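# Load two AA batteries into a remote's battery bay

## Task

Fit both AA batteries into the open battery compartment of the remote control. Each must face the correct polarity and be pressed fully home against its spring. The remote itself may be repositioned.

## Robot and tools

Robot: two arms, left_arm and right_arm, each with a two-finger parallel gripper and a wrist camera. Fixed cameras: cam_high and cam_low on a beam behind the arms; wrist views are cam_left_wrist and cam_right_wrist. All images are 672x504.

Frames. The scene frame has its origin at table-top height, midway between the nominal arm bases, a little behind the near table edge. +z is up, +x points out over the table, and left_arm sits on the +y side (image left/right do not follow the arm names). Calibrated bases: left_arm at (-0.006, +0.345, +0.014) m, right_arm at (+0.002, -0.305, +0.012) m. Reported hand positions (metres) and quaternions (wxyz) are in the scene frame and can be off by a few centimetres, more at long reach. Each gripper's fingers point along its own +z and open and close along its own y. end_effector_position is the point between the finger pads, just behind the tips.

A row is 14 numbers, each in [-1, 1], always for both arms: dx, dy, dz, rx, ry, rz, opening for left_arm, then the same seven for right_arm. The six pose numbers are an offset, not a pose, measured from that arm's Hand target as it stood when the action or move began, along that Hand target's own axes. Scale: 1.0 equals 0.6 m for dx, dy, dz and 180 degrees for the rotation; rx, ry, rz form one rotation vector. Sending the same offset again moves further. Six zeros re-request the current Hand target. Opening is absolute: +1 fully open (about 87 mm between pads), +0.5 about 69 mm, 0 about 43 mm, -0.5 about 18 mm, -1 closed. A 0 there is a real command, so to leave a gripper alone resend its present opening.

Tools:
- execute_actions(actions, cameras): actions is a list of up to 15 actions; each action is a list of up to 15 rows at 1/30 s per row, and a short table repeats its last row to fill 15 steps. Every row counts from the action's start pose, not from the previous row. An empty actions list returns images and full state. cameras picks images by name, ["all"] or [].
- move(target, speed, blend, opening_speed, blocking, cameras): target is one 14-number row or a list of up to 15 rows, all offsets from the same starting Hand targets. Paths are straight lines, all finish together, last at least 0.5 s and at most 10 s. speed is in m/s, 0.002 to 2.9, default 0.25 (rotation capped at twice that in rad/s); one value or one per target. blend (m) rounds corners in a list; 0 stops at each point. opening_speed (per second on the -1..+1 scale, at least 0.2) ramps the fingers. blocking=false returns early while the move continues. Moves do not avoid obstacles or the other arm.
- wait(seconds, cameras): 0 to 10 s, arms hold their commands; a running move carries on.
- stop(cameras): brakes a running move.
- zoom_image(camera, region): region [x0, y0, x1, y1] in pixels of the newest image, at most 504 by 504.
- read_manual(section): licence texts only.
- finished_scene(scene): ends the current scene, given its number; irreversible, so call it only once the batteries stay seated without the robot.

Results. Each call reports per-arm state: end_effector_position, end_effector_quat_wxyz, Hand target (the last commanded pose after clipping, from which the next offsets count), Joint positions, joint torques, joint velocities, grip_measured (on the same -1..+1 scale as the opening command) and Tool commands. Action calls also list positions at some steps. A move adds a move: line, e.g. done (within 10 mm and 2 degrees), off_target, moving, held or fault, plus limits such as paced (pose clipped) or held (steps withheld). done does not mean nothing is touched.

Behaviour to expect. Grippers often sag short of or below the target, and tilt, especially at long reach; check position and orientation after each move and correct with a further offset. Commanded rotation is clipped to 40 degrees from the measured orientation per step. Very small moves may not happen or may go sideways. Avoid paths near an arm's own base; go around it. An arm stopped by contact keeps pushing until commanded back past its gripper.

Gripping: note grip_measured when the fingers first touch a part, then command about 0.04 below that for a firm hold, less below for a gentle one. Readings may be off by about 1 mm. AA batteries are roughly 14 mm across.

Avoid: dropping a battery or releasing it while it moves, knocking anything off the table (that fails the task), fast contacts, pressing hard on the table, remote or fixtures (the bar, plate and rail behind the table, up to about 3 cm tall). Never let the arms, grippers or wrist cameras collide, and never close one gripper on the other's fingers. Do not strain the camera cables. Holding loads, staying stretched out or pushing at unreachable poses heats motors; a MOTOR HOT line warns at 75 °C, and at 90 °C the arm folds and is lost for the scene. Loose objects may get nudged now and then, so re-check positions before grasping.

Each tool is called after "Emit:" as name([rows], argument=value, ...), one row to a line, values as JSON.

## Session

Emit:
execute_actions(actions=[])

Scene clock: 0.00 s.
left_arm: end_effector_position=(+0.2519, +0.2347, +0.1713) grip_measured=+0.969 end_effector_quat_wxyz=(+0.592, +0.003, +0.803, -0.065) | right_arm: end_effector_position=(+0.2648, -0.0946, +0.2298) grip_measured=+1.000 end_effector_quat_wxyz=(+0.606, -0.160, +0.743, +0.233)
Joint positions: left_arm=[-0.813 0.73 0.416 -0.061 -0.623 -0.288 0.984] | right_arm=[0.689 0.785 0.551 0.111 0.1 0.198 1]
Joint velocities: within noise
Joint torques (N m): no reading
Heat: left arm: 40 °C; right arm: 45 °C.
Hand target: left_arm +0.2524, +0.2337, +0.1742; +0.594, +0.003, +0.802, -0.067 | right_arm +0.2657, -0.0941, +0.2396; +0.615, -0.157, +0.736, +0.237
Tool commands: left_gripper/opening=+1.0 right_gripper/opening=+1.0

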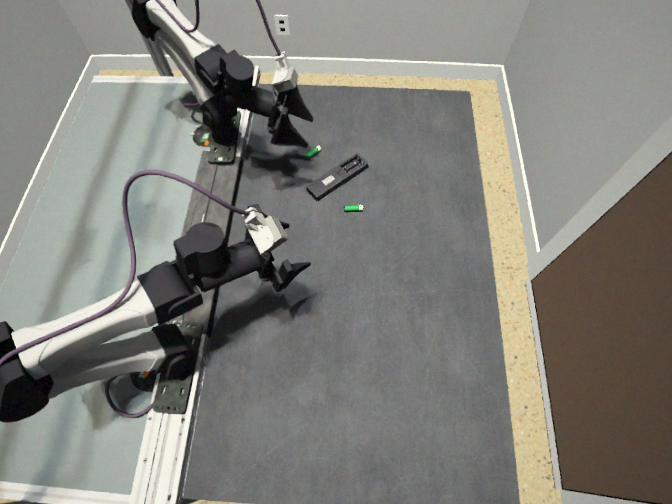

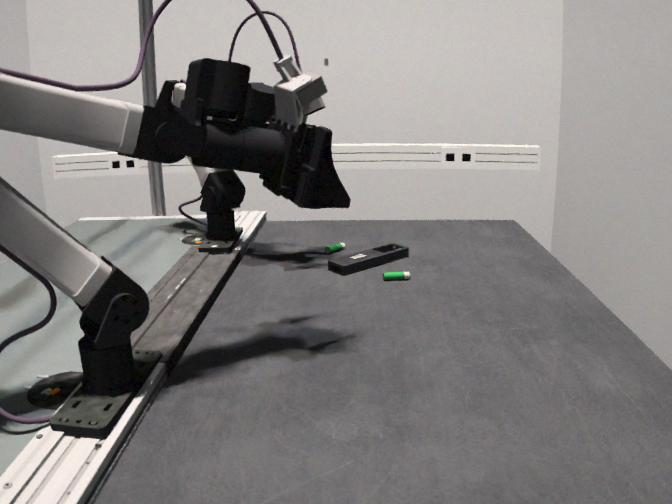

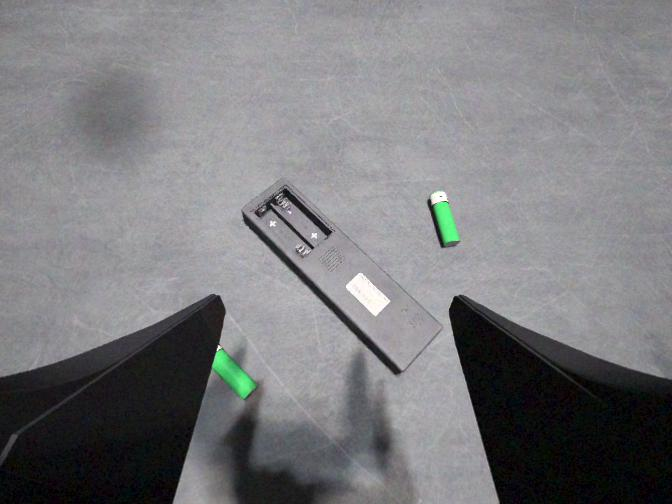

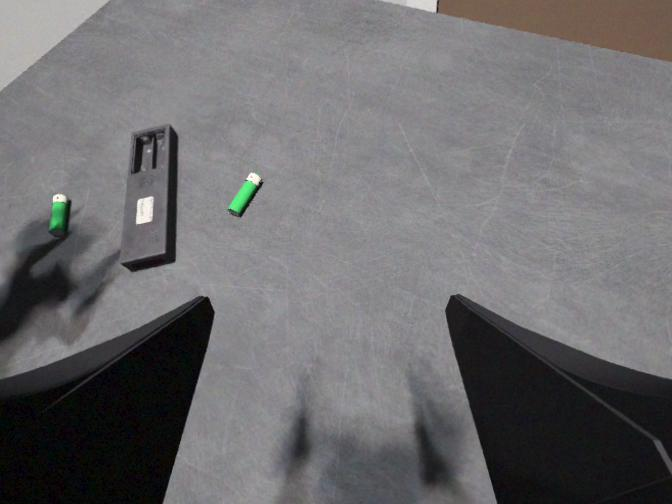

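Emit:
zoom_image(camera="cam_left_wrist", region=[230, 160, 370, 280])

Emit:
zoom_image(camera="cam_left_wrist", region=[190, 160, 490, 410])

Emit:
zoom_image(camera="cam_high", region=[280, 130, 390, 230])

Scaled by 3.600 from the camera's 672x504 image, which has a finer 960x720 frame.

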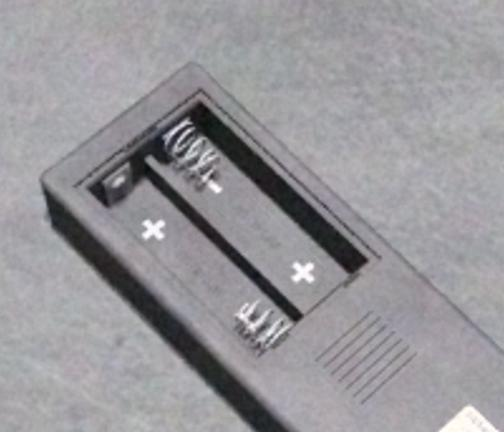

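Scaled by 1.680 from the camera's 672x504 image, which has a finer 960x720 frame.

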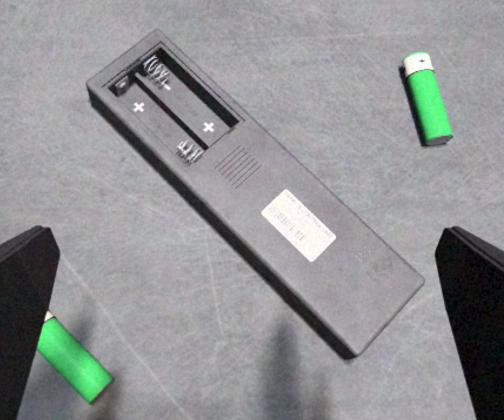

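Scaled by 4.582 from the camera's 672x504 image, which has a finer 960x720 frame.

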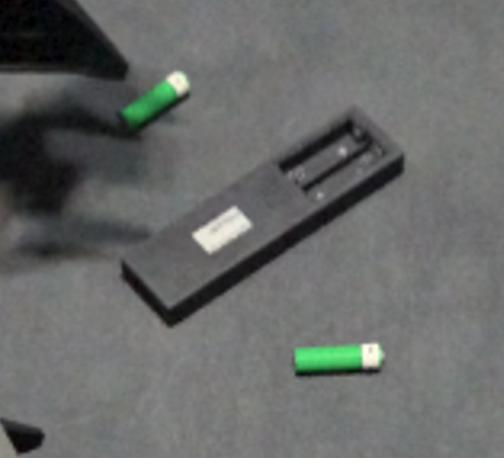

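Emit:
move(target=[0.123,-0.183,0.263,-0.044,0.294,0.006,0,-0.003,-0.122,-0.118,0,0,0,0], speed=0.2, cameras=["cam_left_wrist","cam_low"])

Scene clock: 6.27 s.
left_arm: end_effector_position=(+0.3678, +0.1064, +0.0680) grip_measured=+0.000 end_effector_quat_wxyz=(+0.175, +0.005, +0.985, +0.006) | right_arm: end_effector_position=(+0.2465, -0.1936, +0.2398) grip_measured=+0.000 end_effector_quat_wxyz=(+0.613, -0.152, +0.738, +0.239)
Joint positions: left_arm=[-0.673 2.152 1.751 -0.909 -0.24 -0.568 0.5] | right_arm=[0.012 0.486 0.51 -0.143 -0.568 0.135 0.5]
Joint torques (N m): left_arm=[0.2 -10.88 12.18 0.84 -0.18 -0.04] | right_arm=[-0.34 0.5 6.16 2.26 -0.09 -0.23]
Heat: left arm: 40 °C; right arm: 45 °C.
Hand target: left_arm +0.3714, +0.1019, +0.0698; +0.174, +0.000, +0.985, +0.001 | right_arm +0.2455, -0.1939, +0.2392; +0.615, -0.157, +0.736, +0.238
Off the commanded pose: left_arm 0.006 m, 1 deg | right_arm 0.001 m, 1 deg.
move: done
Images, in order (width x height): cam_low 672x504, cam_left_wrist 672x504.

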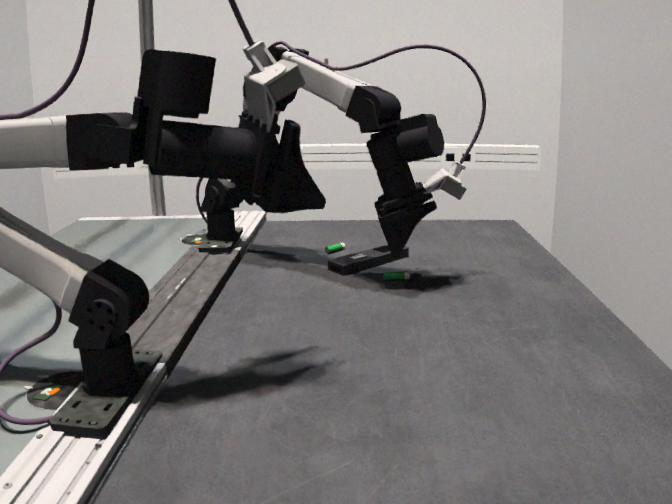

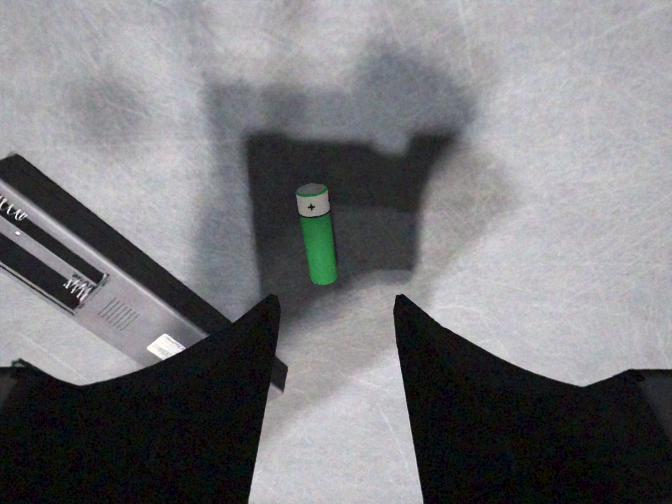

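Emit:
move([
  [0.033,0.0117,0.0857,-0.0095,0,-0.026,0,0,0,0,0,0,0,0],
  [0.033,0.0117,0.0857,-0.0095,0,-0.026,-0.66,0,0,0,0,0,0,0],
], speed=0.13, opening_speed=1, cameras=["cam_left_wrist"])

Scene clock: 8.83 s.
left_arm: end_effector_position=(+0.3688, +0.1084, +0.0206) grip_measured=-0.631 end_effector_quat_wxyz=(+0.170, -0.037, +0.985, +0.005) | right_arm: end_effector_position=(+0.2465, -0.1935, +0.2398) grip_measured=+0.000 end_effector_quat_wxyz=(+0.613, -0.152, +0.738, +0.239)
Joint positions: left_arm=[-0.659 2.199 1.635 -0.76 -0.24 -0.641 0.184] | right_arm=[0.012 0.486 0.51 -0.143 -0.568 0.135 0.5]
Joint torques (N m): left_arm=[0.1 -11.86 7.36 1.19 -0.39 -0.04] | right_arm=[-0.32 0.51 6.16 2.26 -0.1 -0.22]
Heat: left arm: 42 °C; right arm: 45 °C.
Hand target: left_arm +0.3704, +0.1090, +0.0149; +0.174, -0.043, +0.984, +0.008 | right_arm +0.2455, -0.1939, +0.2392; +0.615, -0.157, +0.736, +0.238
Off the commanded pose: left_arm 0.006 m, 1 deg | right_arm 0.001 m, 1 deg.
move: done
Images, in order (width x height): cam_left_wrist 672x504.

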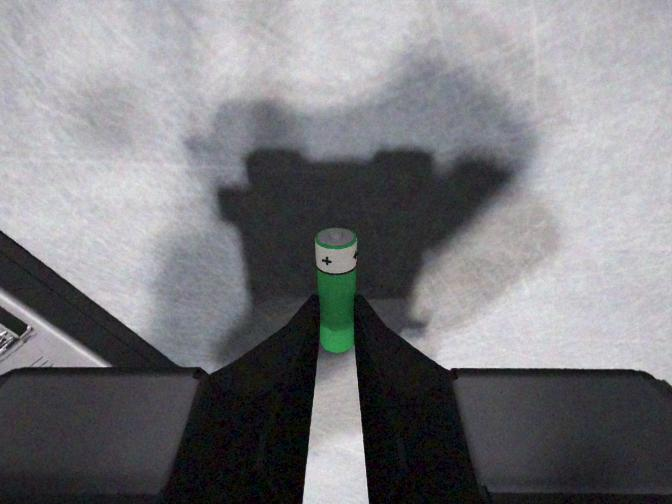

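Emit:
move([
  [0,0,0,0,0,0,-0.4,0,0,0,0,0,0,0],
  [0.006,0,0.02,0,0,0,-0.4,0,0,0,0,0,0,0],
  [0.006,0,0.02,0,0,0,-0.66,0,0,0,0,0,0,0],
], speed=0.1, opening_speed=1)

Scene clock: 11.03 s.
left_arm: end_effector_position=(+0.3724, +0.1057, +0.0154) grip_measured=-0.618 end_effector_quat_wxyz=(+0.177, -0.039, +0.983, -0.001) | right_arm: end_effector_position=(+0.2465, -0.1935, +0.2398) grip_measured=+0.000 end_effector_quat_wxyz=(+0.613, -0.152, +0.738, +0.239)
Joint positions: left_arm=[-0.659 2.204 1.62 -0.719 -0.24 -0.641 0.191] | right_arm=[0.012 0.486 0.51 -0.143 -0.568 0.135 0.5]
Joint torques (N m): left_arm=[0.28 -10.74 6.56 1.24 -0.38 -0.01] | right_arm=[-0.34 0.5 6.16 2.26 -0.1 -0.22]
Heat: left arm: 43 °C; right arm: 44 °C.
Hand target: left_arm +0.3712, +0.1091, +0.0024; +0.174, -0.043, +0.984, +0.008 | right_arm +0.2455, -0.1939, +0.2392; +0.615, -0.157, +0.736, +0.238
Off the commanded pose: left_arm 0.014 m, 1 deg | right_arm 0.001 m, 1 deg.
move: off_target (left_arm); target 3's new opening was sent with left_arm's hand 0.013 m and 1 deg from that target

Emit:
move([
  [-0.057,0,-0.157,0,0,0,-0.66,0,0,0,0,0,0,0],
  [-0.025,0.464,-0.1505,0.171,0,0.47,-0.66,0,0,0,0,0,0,0],
  [0.0185,0.464,-0.031,0.171,0,0.47,-0.66,0,0,0,0,0,0,0],
], speed=[0.15,0.28,0.12], blend=[0.04,0.02,0], cameras=["cam_left_wrist","cam_low"])

Scene clock: 16.40 s.
left_arm: end_effector_position=(+0.3309, +0.3875, +0.0216) grip_measured=-0.618 end_effector_quat_wxyz=(+0.122, +0.663, +0.730, -0.111) | right_arm: end_effector_position=(+0.2465, -0.1935, +0.2398) grip_measured=+0.000 end_effector_quat_wxyz=(+0.613, -0.152, +0.738, +0.239)
Joint positions: left_arm=[0.099 1.916 1.272 -0.943 0.29 1.632 0.191] | right_arm=[0.012 0.486 0.51 -0.143 -0.568 0.135 0.5]
Joint torques (N m): left_arm=[0.27 -8.72 6.3 0.42 0.26 0.22] | right_arm=[-0.32 0.5 6.16 2.27 -0.1 -0.22]
Heat: left arm: 45 °C; right arm: 44 °C.
Hand target: left_arm +0.3303, +0.3848, +0.0163; +0.128, +0.666, +0.726, -0.117 | right_arm +0.2455, -0.1939, +0.2392; +0.615, -0.157, +0.736, +0.238
Off the commanded pose: left_arm 0.006 m, 1 deg | right_arm 0.001 m, 1 deg.
move: done
Images, in order (width x height): cam_low 672x504, cam_left_wrist 672x504.

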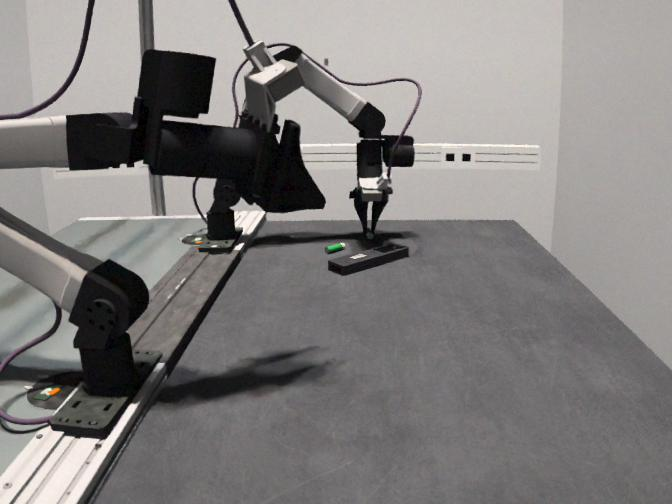

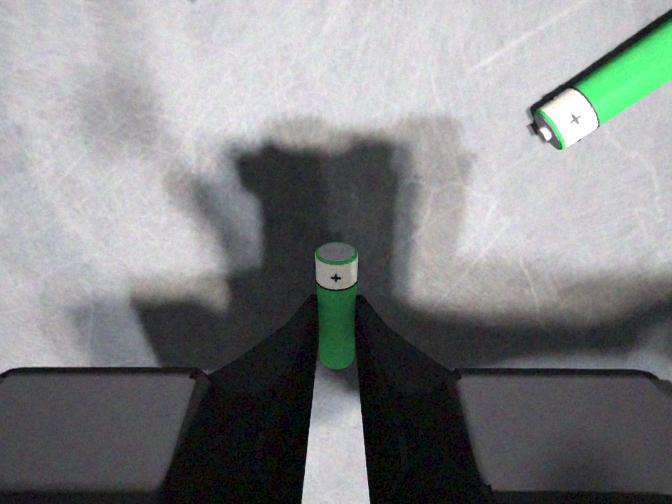

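Emit:
move([
  [0.005,0,0.0135,0,0,0,-0.66,0,0,0,0,0,0,0],
  [0.005,0,0.0135,0,0,0,-0.35,0,0,0,0,0,0,0],
  [-0.0456,0,-0.125,0,0,0,-0.35,0,0,0,0,0,0,0],
  [-0.384,-0.126,-0.027,-0.378,-0.078,-0.593,0.5,0,0,0,0,0,0,0],
], speed=[0.1,0.1,0.15,0.3], blend=[0,0,0.03,0], opening_speed=1, cameras=["all"])

Scene clock: 25.00 s.
left_arm: end_effector_position=(+0.2685, +0.1727, +0.1050) grip_measured=+0.500 end_effector_quat_wxyz=(+0.350, -0.322, +0.869, +0.135) | right_arm: end_effector_position=(+0.2465, -0.1935, +0.2398) grip_measured=+0.000 end_effector_quat_wxyz=(+0.613, -0.152, +0.738, +0.239)
Joint positions: left_arm=[-0.923 1.796 1.311 -1.14 -0.793 -1.585 0.75] | right_arm=[0.012 0.486 0.51 -0.143 -0.568 0.135 0.5]
Joint torques (N m): left_arm=[-0.53 -7.12 11.12 0.08 -0.74 -0.07] | right_arm=[-0.34 0.51 6.16 2.26 -0.1 -0.22]
Heat: left arm: 45 °C; right arm: 44 °C.
Hand target: left_arm +0.2732, +0.1681, +0.1101; +0.359, -0.323, +0.865, +0.134 | right_arm +0.2455, -0.1939, +0.2392; +0.615, -0.157, +0.736, +0.238
Off the commanded pose: left_arm 0.008 m, 1 deg | right_arm 0.001 m, 1 deg.
move: done

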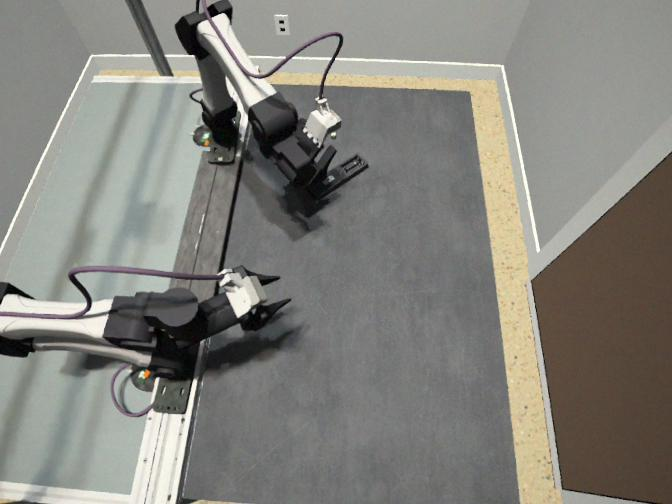

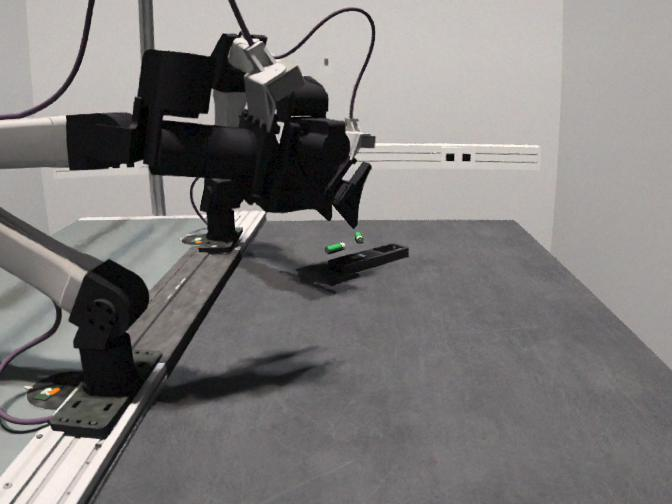

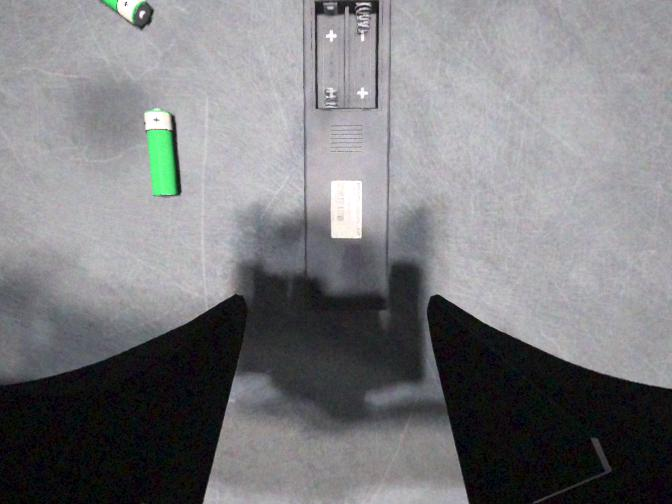

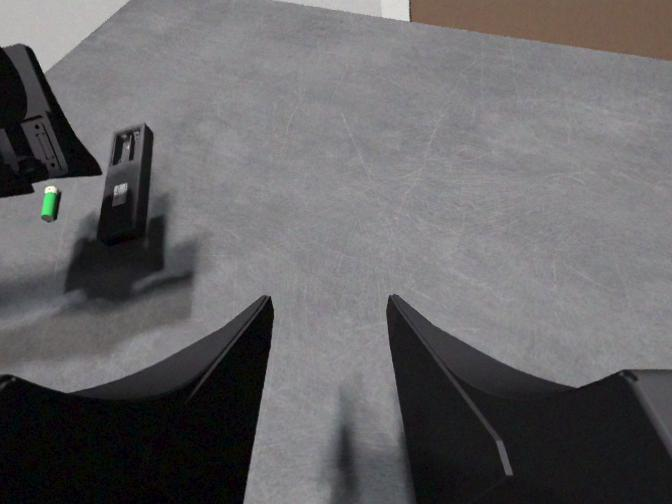

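Emit:
move([
  [0.119,-0.01,0.1097,0,0,0,0.5,0,0,0,0,0,0,0],
  [0.119,-0.01,0.1097,0,0,0,0.0,0,0,0,0,0,0,0],
], speed=0.15, opening_speed=1, cameras=["cam_left_wrist"])

Scene clock: 27.53 s.
left_arm: end_effector_position=(+0.2742, +0.1618, +0.0169) grip_measured=+0.072 end_effector_quat_wxyz=(+0.351, -0.325, +0.868, +0.134) | right_arm: end_effector_position=(+0.2465, -0.1935, +0.2398) grip_measured=+0.000 end_effector_quat_wxyz=(+0.613, -0.152, +0.738, +0.239)
Joint positions: left_arm=[-0.926 1.961 1.149 -0.816 -0.795 -1.597 0.536] | right_arm=[0.012 0.486 0.51 -0.143 -0.568 0.135 0.5]
Joint torques (N m): left_arm=[-0.59 -8.46 5.89 0.46 -0.72 0] | right_arm=[-0.32 0.5 6.17 2.26 -0.1 -0.22]
Heat: left arm: 45 °C; right arm: 44 °C.
Hand target: left_arm +0.2742, +0.1611, +0.0130; +0.359, -0.323, +0.865, +0.134 | right_arm +0.2455, -0.1939, +0.2392; +0.615, -0.157, +0.736, +0.238
Off the commanded pose: left_arm 0.004 m, 1 deg | right_arm 0.001 m, 1 deg.
move: done
Images, in order (width x height): cam_left_wrist 672x504.

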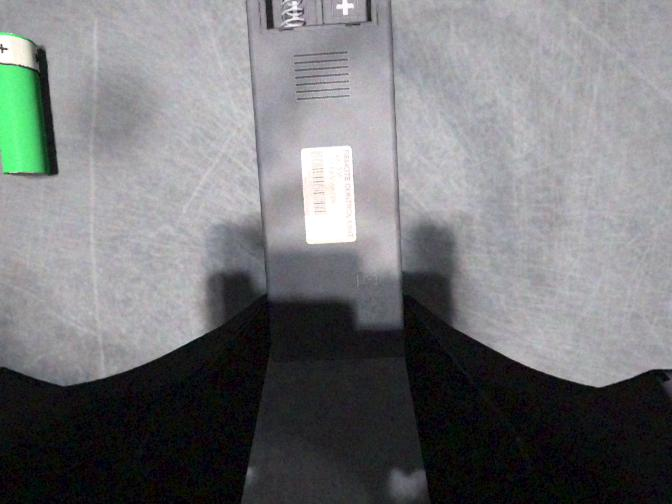

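Emit:
move(target=[0.134,-0.0807,-0.134,0.161,0,0.161,0,0,0,0,0,0,0,0], speed=0.1, cameras=["cam_left_wrist","cam_high"])

Scene clock: 32.10 s.
left_arm: end_effector_position=(+0.2292, +0.0517, +0.0176) grip_measured=+0.072 end_effector_quat_wxyz=(+0.396, -0.013, +0.918, +0.009) | right_arm: end_effector_position=(+0.2465, -0.1935, +0.2398) grip_measured=+0.000 end_effector_quat_wxyz=(+0.613, -0.152, +0.738, +0.239)
Joint positions: left_arm=[-1.203 1.903 1.019 -0.34 -0.751 -1.02 0.536] | right_arm=[0.012 0.486 0.51 -0.143 -0.568 0.135 0.5]
Joint torques (N m): left_arm=[-0.83 -10.1 5.35 1.2 -0.17 0.19] | right_arm=[-0.34 0.5 6.16 2.26 -0.1 -0.22]
Heat: left arm: 46 °C; right arm: 44 °C.
Hand target: left_arm +0.2199, +0.0501, +0.0128; +0.383, +0.001, +0.924, +0.000 | right_arm +0.2455, -0.1939, +0.2392; +0.615, -0.157, +0.736, +0.238
Off the commanded pose: left_arm 0.011 m, 2 deg | right_arm 0.001 m, 1 deg.
move: off_target (left_arm)
Images, in order (width x height): cam_high 672x504, cam_left_wrist 672x504.

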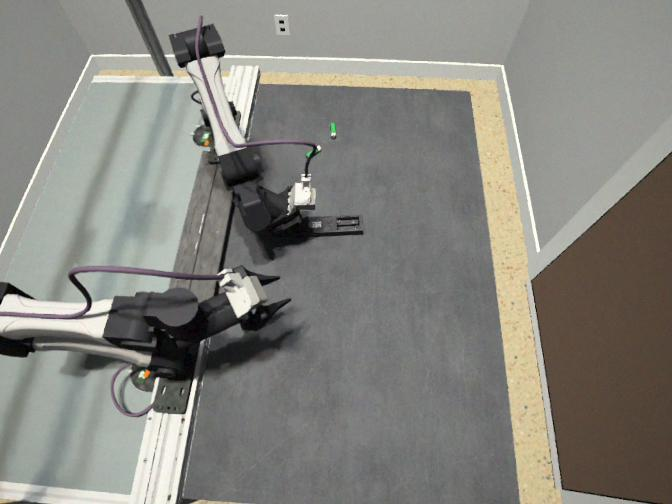

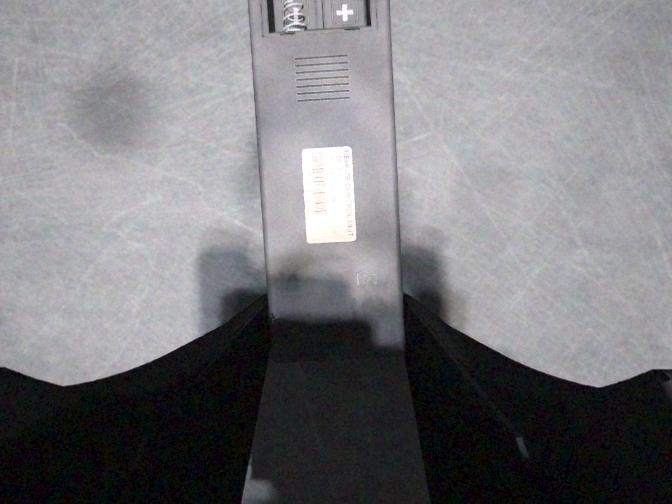

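Emit:
move([
  [-0.013,0,0.008,0,0,0,0.45,0,0,0,0,0,0,0],
  [-0.1167,0,-0.0954,0,0,0,0.45,0.1,0.05,0.02,0.05,0,0,0.5],
  [-0.1297,0.4327,-0.0283,-0.104,0.211,-0.223,0,0.223,0.162,0.044,0.182,0.01,-0.018,0.5],
], speed=[0.1,0.2,0.3], blend=[0,0.04,0], cameras=["all"])

Scene clock: 40.10 s.
left_arm: end_effector_position=(+0.2587, +0.3123, +0.0753) grip_measured=+0.000 end_effector_quat_wxyz=(+0.043, -0.375, +0.926, +0.022) | right_arm: end_effector_position=(+0.1897, -0.0958, +0.1127) grip_measured=+0.500 end_effector_quat_wxyz=(+0.624, -0.011, +0.781, -0.006)
Joint positions: left_arm=[-0.149 1.64 1.141 -1.023 -0.118 -0.858 0.5] | right_arm=[1.459 1.252 0.555 -0.323 1.324 1.028 0.75]
Joint torques (N m): left_arm=[-0.16 -6.06 11.37 0.32 -0.13 0.17] | right_arm=[0.44 -2.73 7.64 1.09 0.63 0.04]
Heat: left arm: 46 °C; right arm: 44 °C.
Hand target: left_arm +0.2633, +0.3095, +0.0802; +0.042, -0.369, +0.928, +0.016 | right_arm +0.1905, -0.0899, +0.1200; +0.629, -0.001, +0.777, +0.001
Off the commanded pose: left_arm 0.007 m, 1 deg | right_arm 0.009 m, 2 deg.
move: done; blend cut to 0 m at target 2

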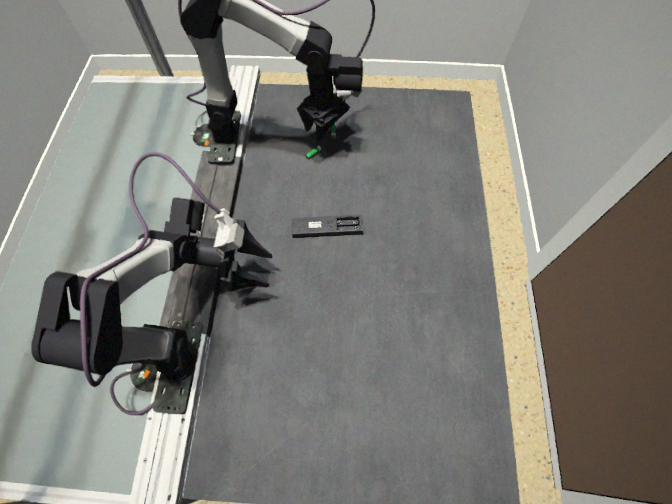

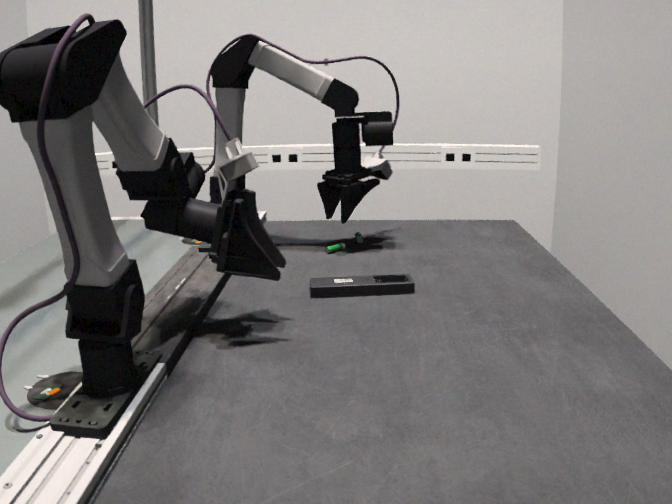

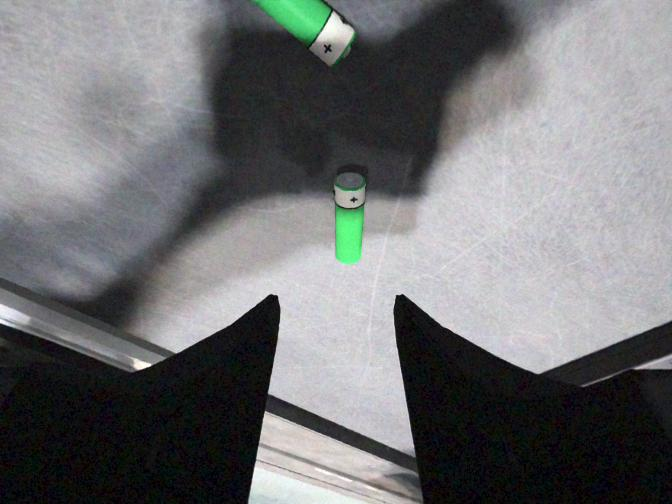

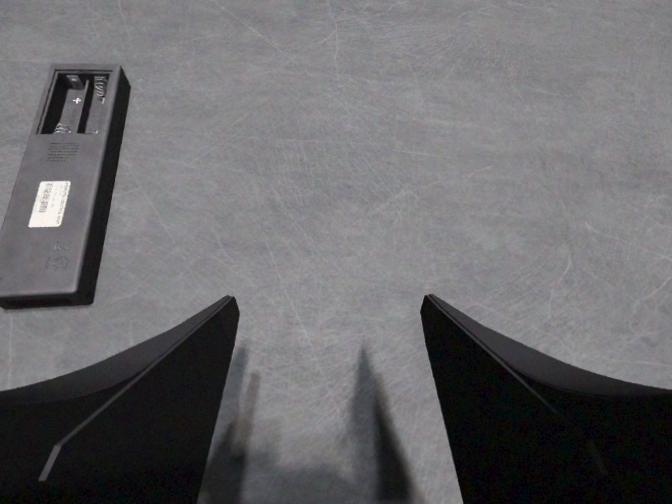

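Emit:
move([
  [0.0092,-0.01,0.1095,0,0,0,0,0,0.2367,0,0,0,0,0.5],
  [0.0092,-0.01,0.1095,0,0,0,-0.66,0,0.2367,0,0,0,0,0.5],
], speed=0.15, opening_speed=1, cameras=["cam_left_wrist","cam_right_wrist"])

Scene clock: 43.57 s.
left_arm: end_effector_position=(+0.2700, +0.3088, +0.0199) grip_measured=-0.658 end_effector_quat_wxyz=(+0.046, -0.375, +0.926, +0.019) | right_arm: end_effector_position=(+0.1906, +0.0458, +0.1153) grip_measured=+0.500 end_effector_quat_wxyz=(+0.624, -0.008, +0.781, -0.005)
Joint positions: left_arm=[-0.149 1.751 1.032 -0.794 -0.117 -0.858 0.171] | right_arm=[1.505 1.821 1.166 -0.543 1.345 1.216 0.75]
Joint torques (N m): left_arm=[-0.4 -6.9 6.23 0.74 -0.14 0.15] | right_arm=[0.59 -7.77 7.57 0.75 0.68 0.03]
Heat: left arm: 46 °C; right arm: 44 °C.
Hand target: left_arm +0.2678, +0.3054, +0.0144; +0.042, -0.369, +0.928, +0.016 | right_arm +0.1901, +0.0521, +0.1200; +0.629, -0.001, +0.777, +0.001
Off the commanded pose: left_arm 0.007 m, 1 deg | right_arm 0.008 m, 1 deg.
move: done
Images, in order (width x height): cam_left_wrist 672x504, cam_right_wrist 672x504.

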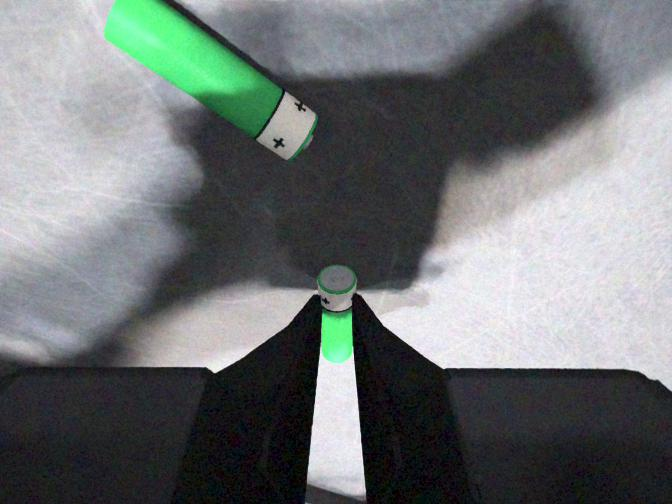

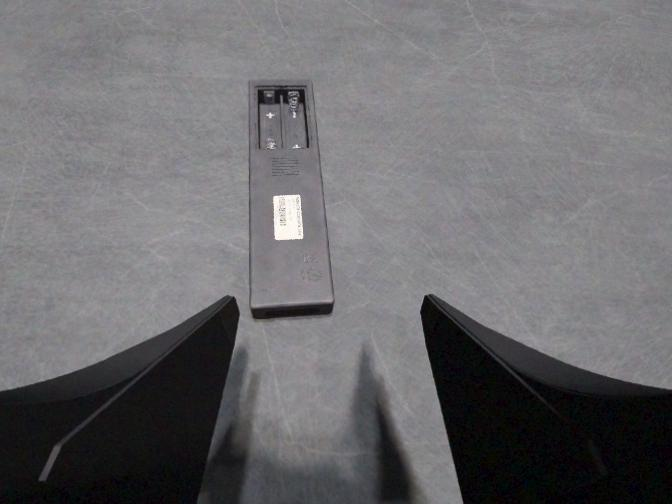

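Emit:
move([
  [0,0,0,0,0,0,-0.4,0,0,0,0,0,0,0.5],
  [0.002,0,0.0232,0,0,0,-0.4,-0.015,0.0408,0.07,0,0,0,0.5],
  [0.002,0,0.0232,0,0,0,-0.66,0.148,0.0408,0.105,0,0,0,0.5],
], speed=0.12, opening_speed=1, cameras=["cam_left_wrist","cam_right_wrist","cam_low"])

Scene clock: 48.27 s.
left_arm: end_effector_position=(+0.2719, +0.3064, +0.0102) grip_measured=-0.617 end_effector_quat_wxyz=(+0.047, -0.374, +0.926, +0.013) | right_arm: end_effector_position=(+0.2332, +0.0770, +0.0285) grip_measured=+0.500 end_effector_quat_wxyz=(+0.634, +0.005, +0.773, +0.001)
Joint positions: left_arm=[-0.149 1.77 1.011 -0.746 -0.107 -0.855 0.192] | right_arm=[1.402 2.102 1.08 0.206 1.316 0.85 0.75]
Joint torques (N m): left_arm=[-0.27 -6.15 5.27 0.85 -0.24 0.13] | right_arm=[-0.14 -9.17 4.04 1.58 0.28 -0.13]
Heat: left arm: 45 °C; right arm: 45 °C.
Hand target: left_arm +0.2678, +0.3055, +0.0004; +0.042, -0.369, +0.928, +0.016 | right_arm +0.2331, +0.0767, +0.0200; +0.629, -0.001, +0.777, +0.001
Off the commanded pose: left_arm 0.011 m, 1 deg | right_arm 0.009 m, 1 deg.
move: off_target (left_arm)
Images, in order (width x height): cam_low 672x504, cam_left_wrist 672x504, cam_right_wrist 672x504.

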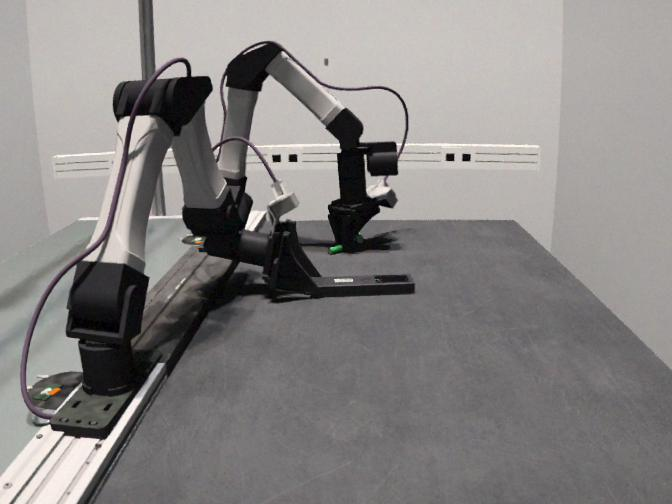

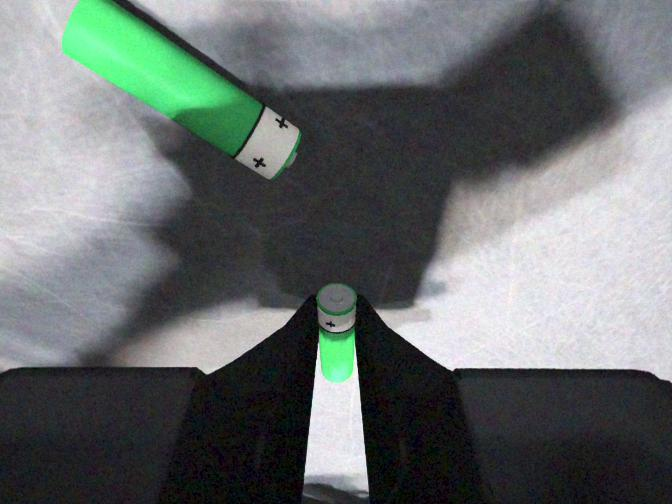

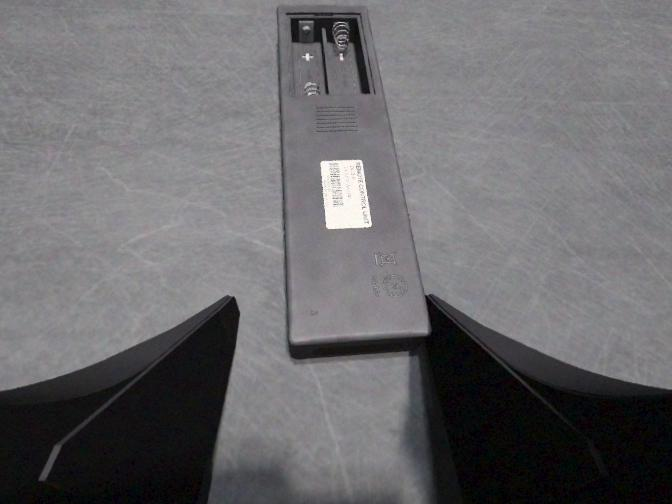

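Emit:
move([
  [-0.011,0,-0.133,0,0,0,-0.66,0.013,-0.014,0.003,0,0,0,0.5],
  [-0.011,0,-0.133,0,0,0,-0.66,0.013,-0.014,0.003,0,0,0,0.0],
], speed=0.15, opening_speed=0.8, cameras=["all"])

Scene clock: 50.80 s.
left_arm: end_effector_position=(+0.2631, +0.3079, +0.0712) grip_measured=-0.617 end_effector_quat_wxyz=(+0.032, -0.370, +0.928, +0.021) | right_arm: end_effector_position=(+0.2339, +0.0755, +0.0261) grip_measured=+0.092 end_effector_quat_wxyz=(+0.637, +0.020, +0.770, +0.018)
Joint positions: left_arm=[-0.155 1.68 1.166 -1.026 -0.107 -0.855 0.192] | right_arm=[1.4 2.102 1.04 0.301 1.316 0.844 0.546]
Joint torques (N m): left_arm=[-0.75 -8.77 10.66 0.27 -0.24 -0.01] | right_arm=[-0.34 -8.8 3.34 1.27 0.22 -0.22]
Heat: left arm: 46 °C; right arm: 45 °C.
Hand target: left_arm +0.2673, +0.3051, +0.0805; +0.042, -0.369, +0.928, +0.016 | right_arm +0.2333, +0.0683, +0.0120; +0.629, -0.001, +0.777, +0.001
Off the commanded pose: left_arm 0.011 m, 1 deg | right_arm 0.016 m, 3 deg.
move: off_target (left_arm, right_arm); target 2's new opening was sent with right_arm's hand 0.016 m and 3 deg from that target

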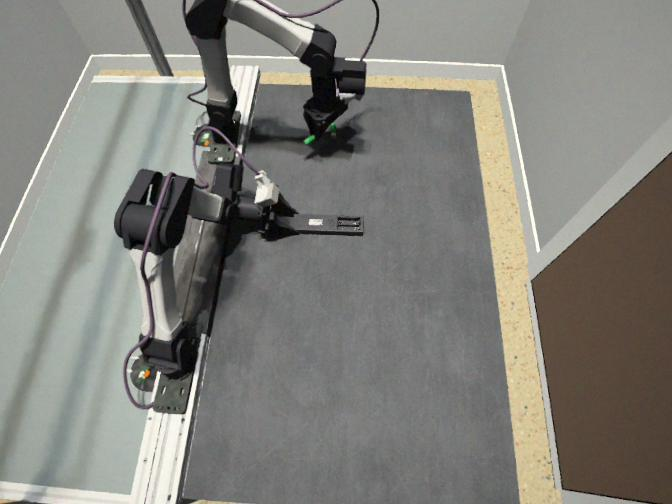

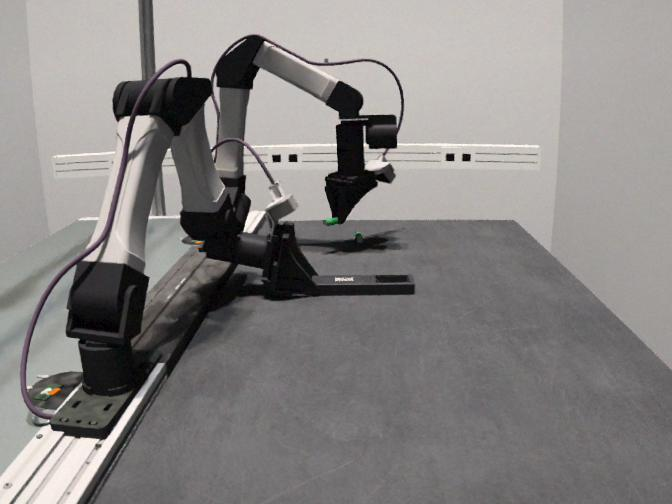

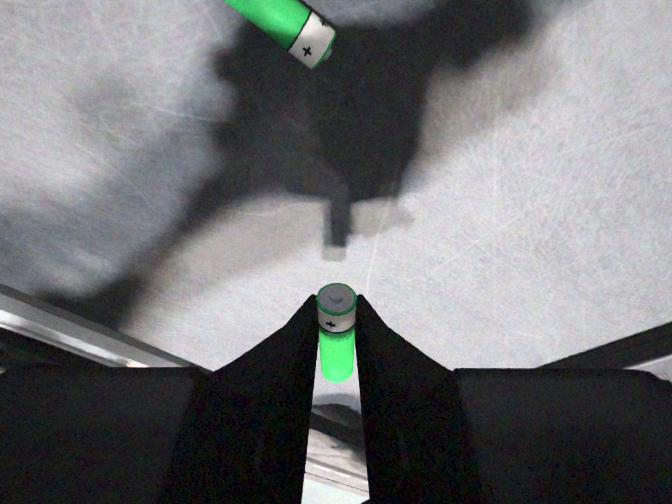

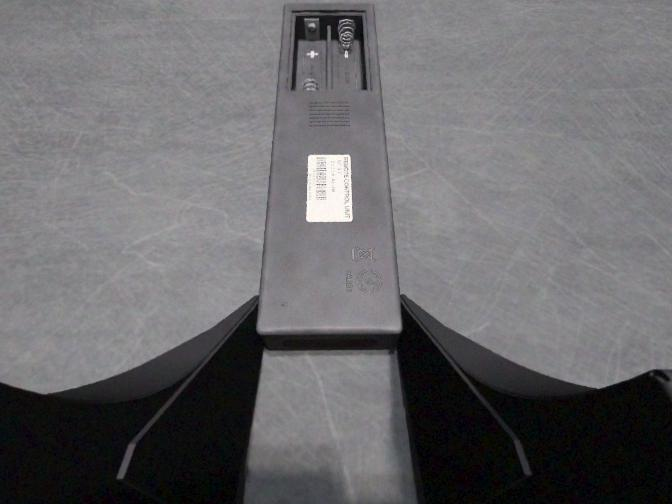

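Emit:
move(target=[0.143,-0.419,-0.078,0.052,-0.078,0.236,-0.66,0,0,0,0,0,0,0], speed=0.25, cameras=["all"])

Emit:
zoom_image(camera="cam_low", region=[320, 210, 460, 315])

Scene clock: 54.30 s.
left_arm: end_effector_position=(+0.3721, +0.0629, +0.1179) grip_measured=-0.617 end_effector_quat_wxyz=(+0.169, -0.006, +0.986, -0.004) | right_arm: end_effector_position=(+0.2339, +0.0755, +0.0261) grip_measured=+0.092 end_effector_quat_wxyz=(+0.637, +0.020, +0.770, +0.018)
Joint positions: left_arm=[-0.737 2.297 2.183 -1.212 -0.235 -0.657 0.192] | right_arm=[1.4 2.102 1.04 0.301 1.316 0.844 0.546]
Joint torques (N m): left_arm=[-0.31 -11.9 12.18 0.81 -0.4 0.19] | right_arm=[-0.32 -8.81 3.34 1.27 0.23 -0.22]
Heat: left arm: 46 °C; right arm: 45 °C.
Hand target: left_arm +0.3746, +0.0608, +0.1193; +0.173, +0.000, +0.985, +0.001 | right_arm +0.2333, +0.0683, +0.0120; +0.629, -0.001, +0.777, +0.001
Off the commanded pose: left_arm 0.004 m, 1 deg | right_arm 0.016 m, 3 deg.
move: off_target (right_arm)

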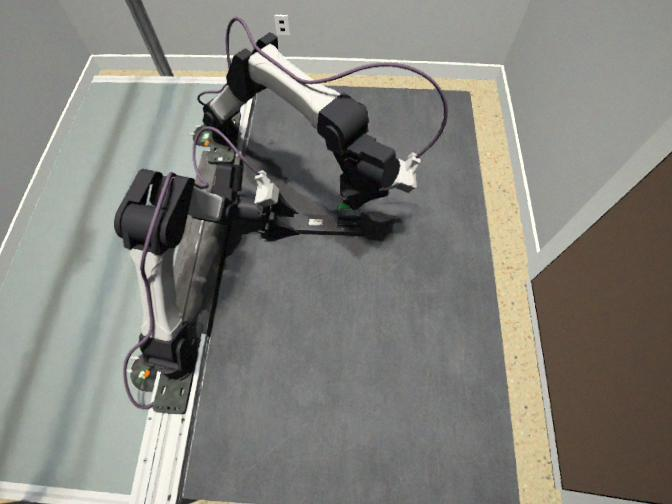

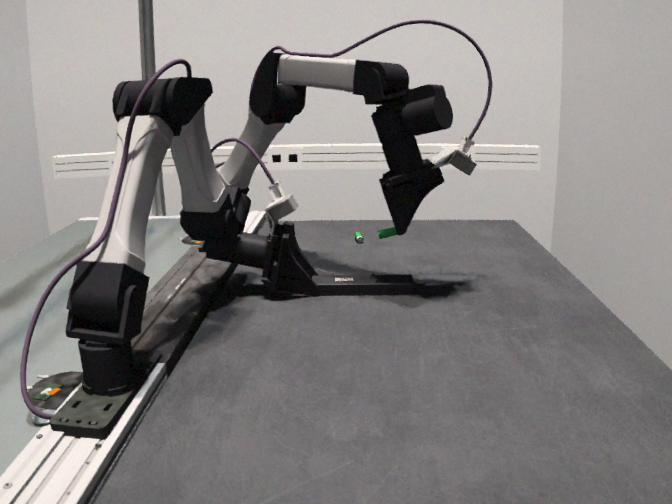

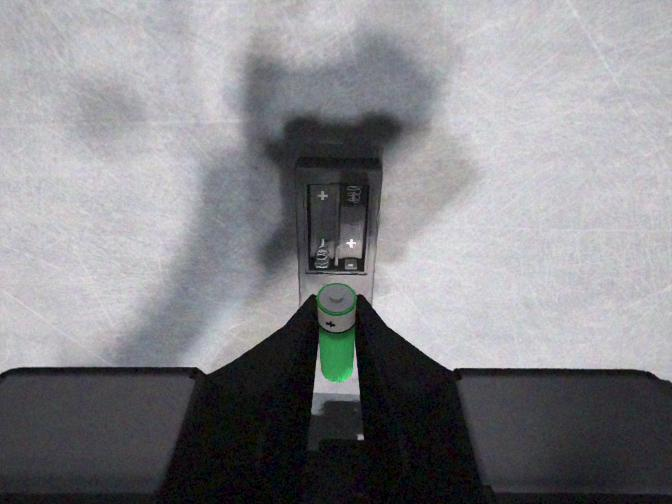

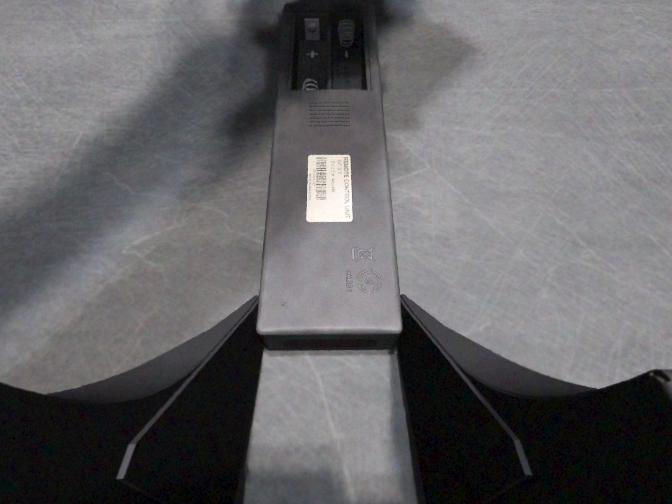

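Scaled by 3.600 from the camera's 672x504 image, which has a finer 960x720 frame.

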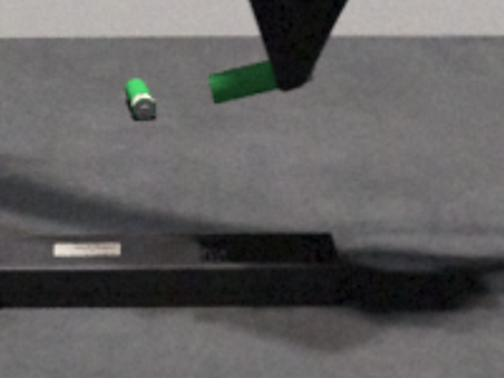

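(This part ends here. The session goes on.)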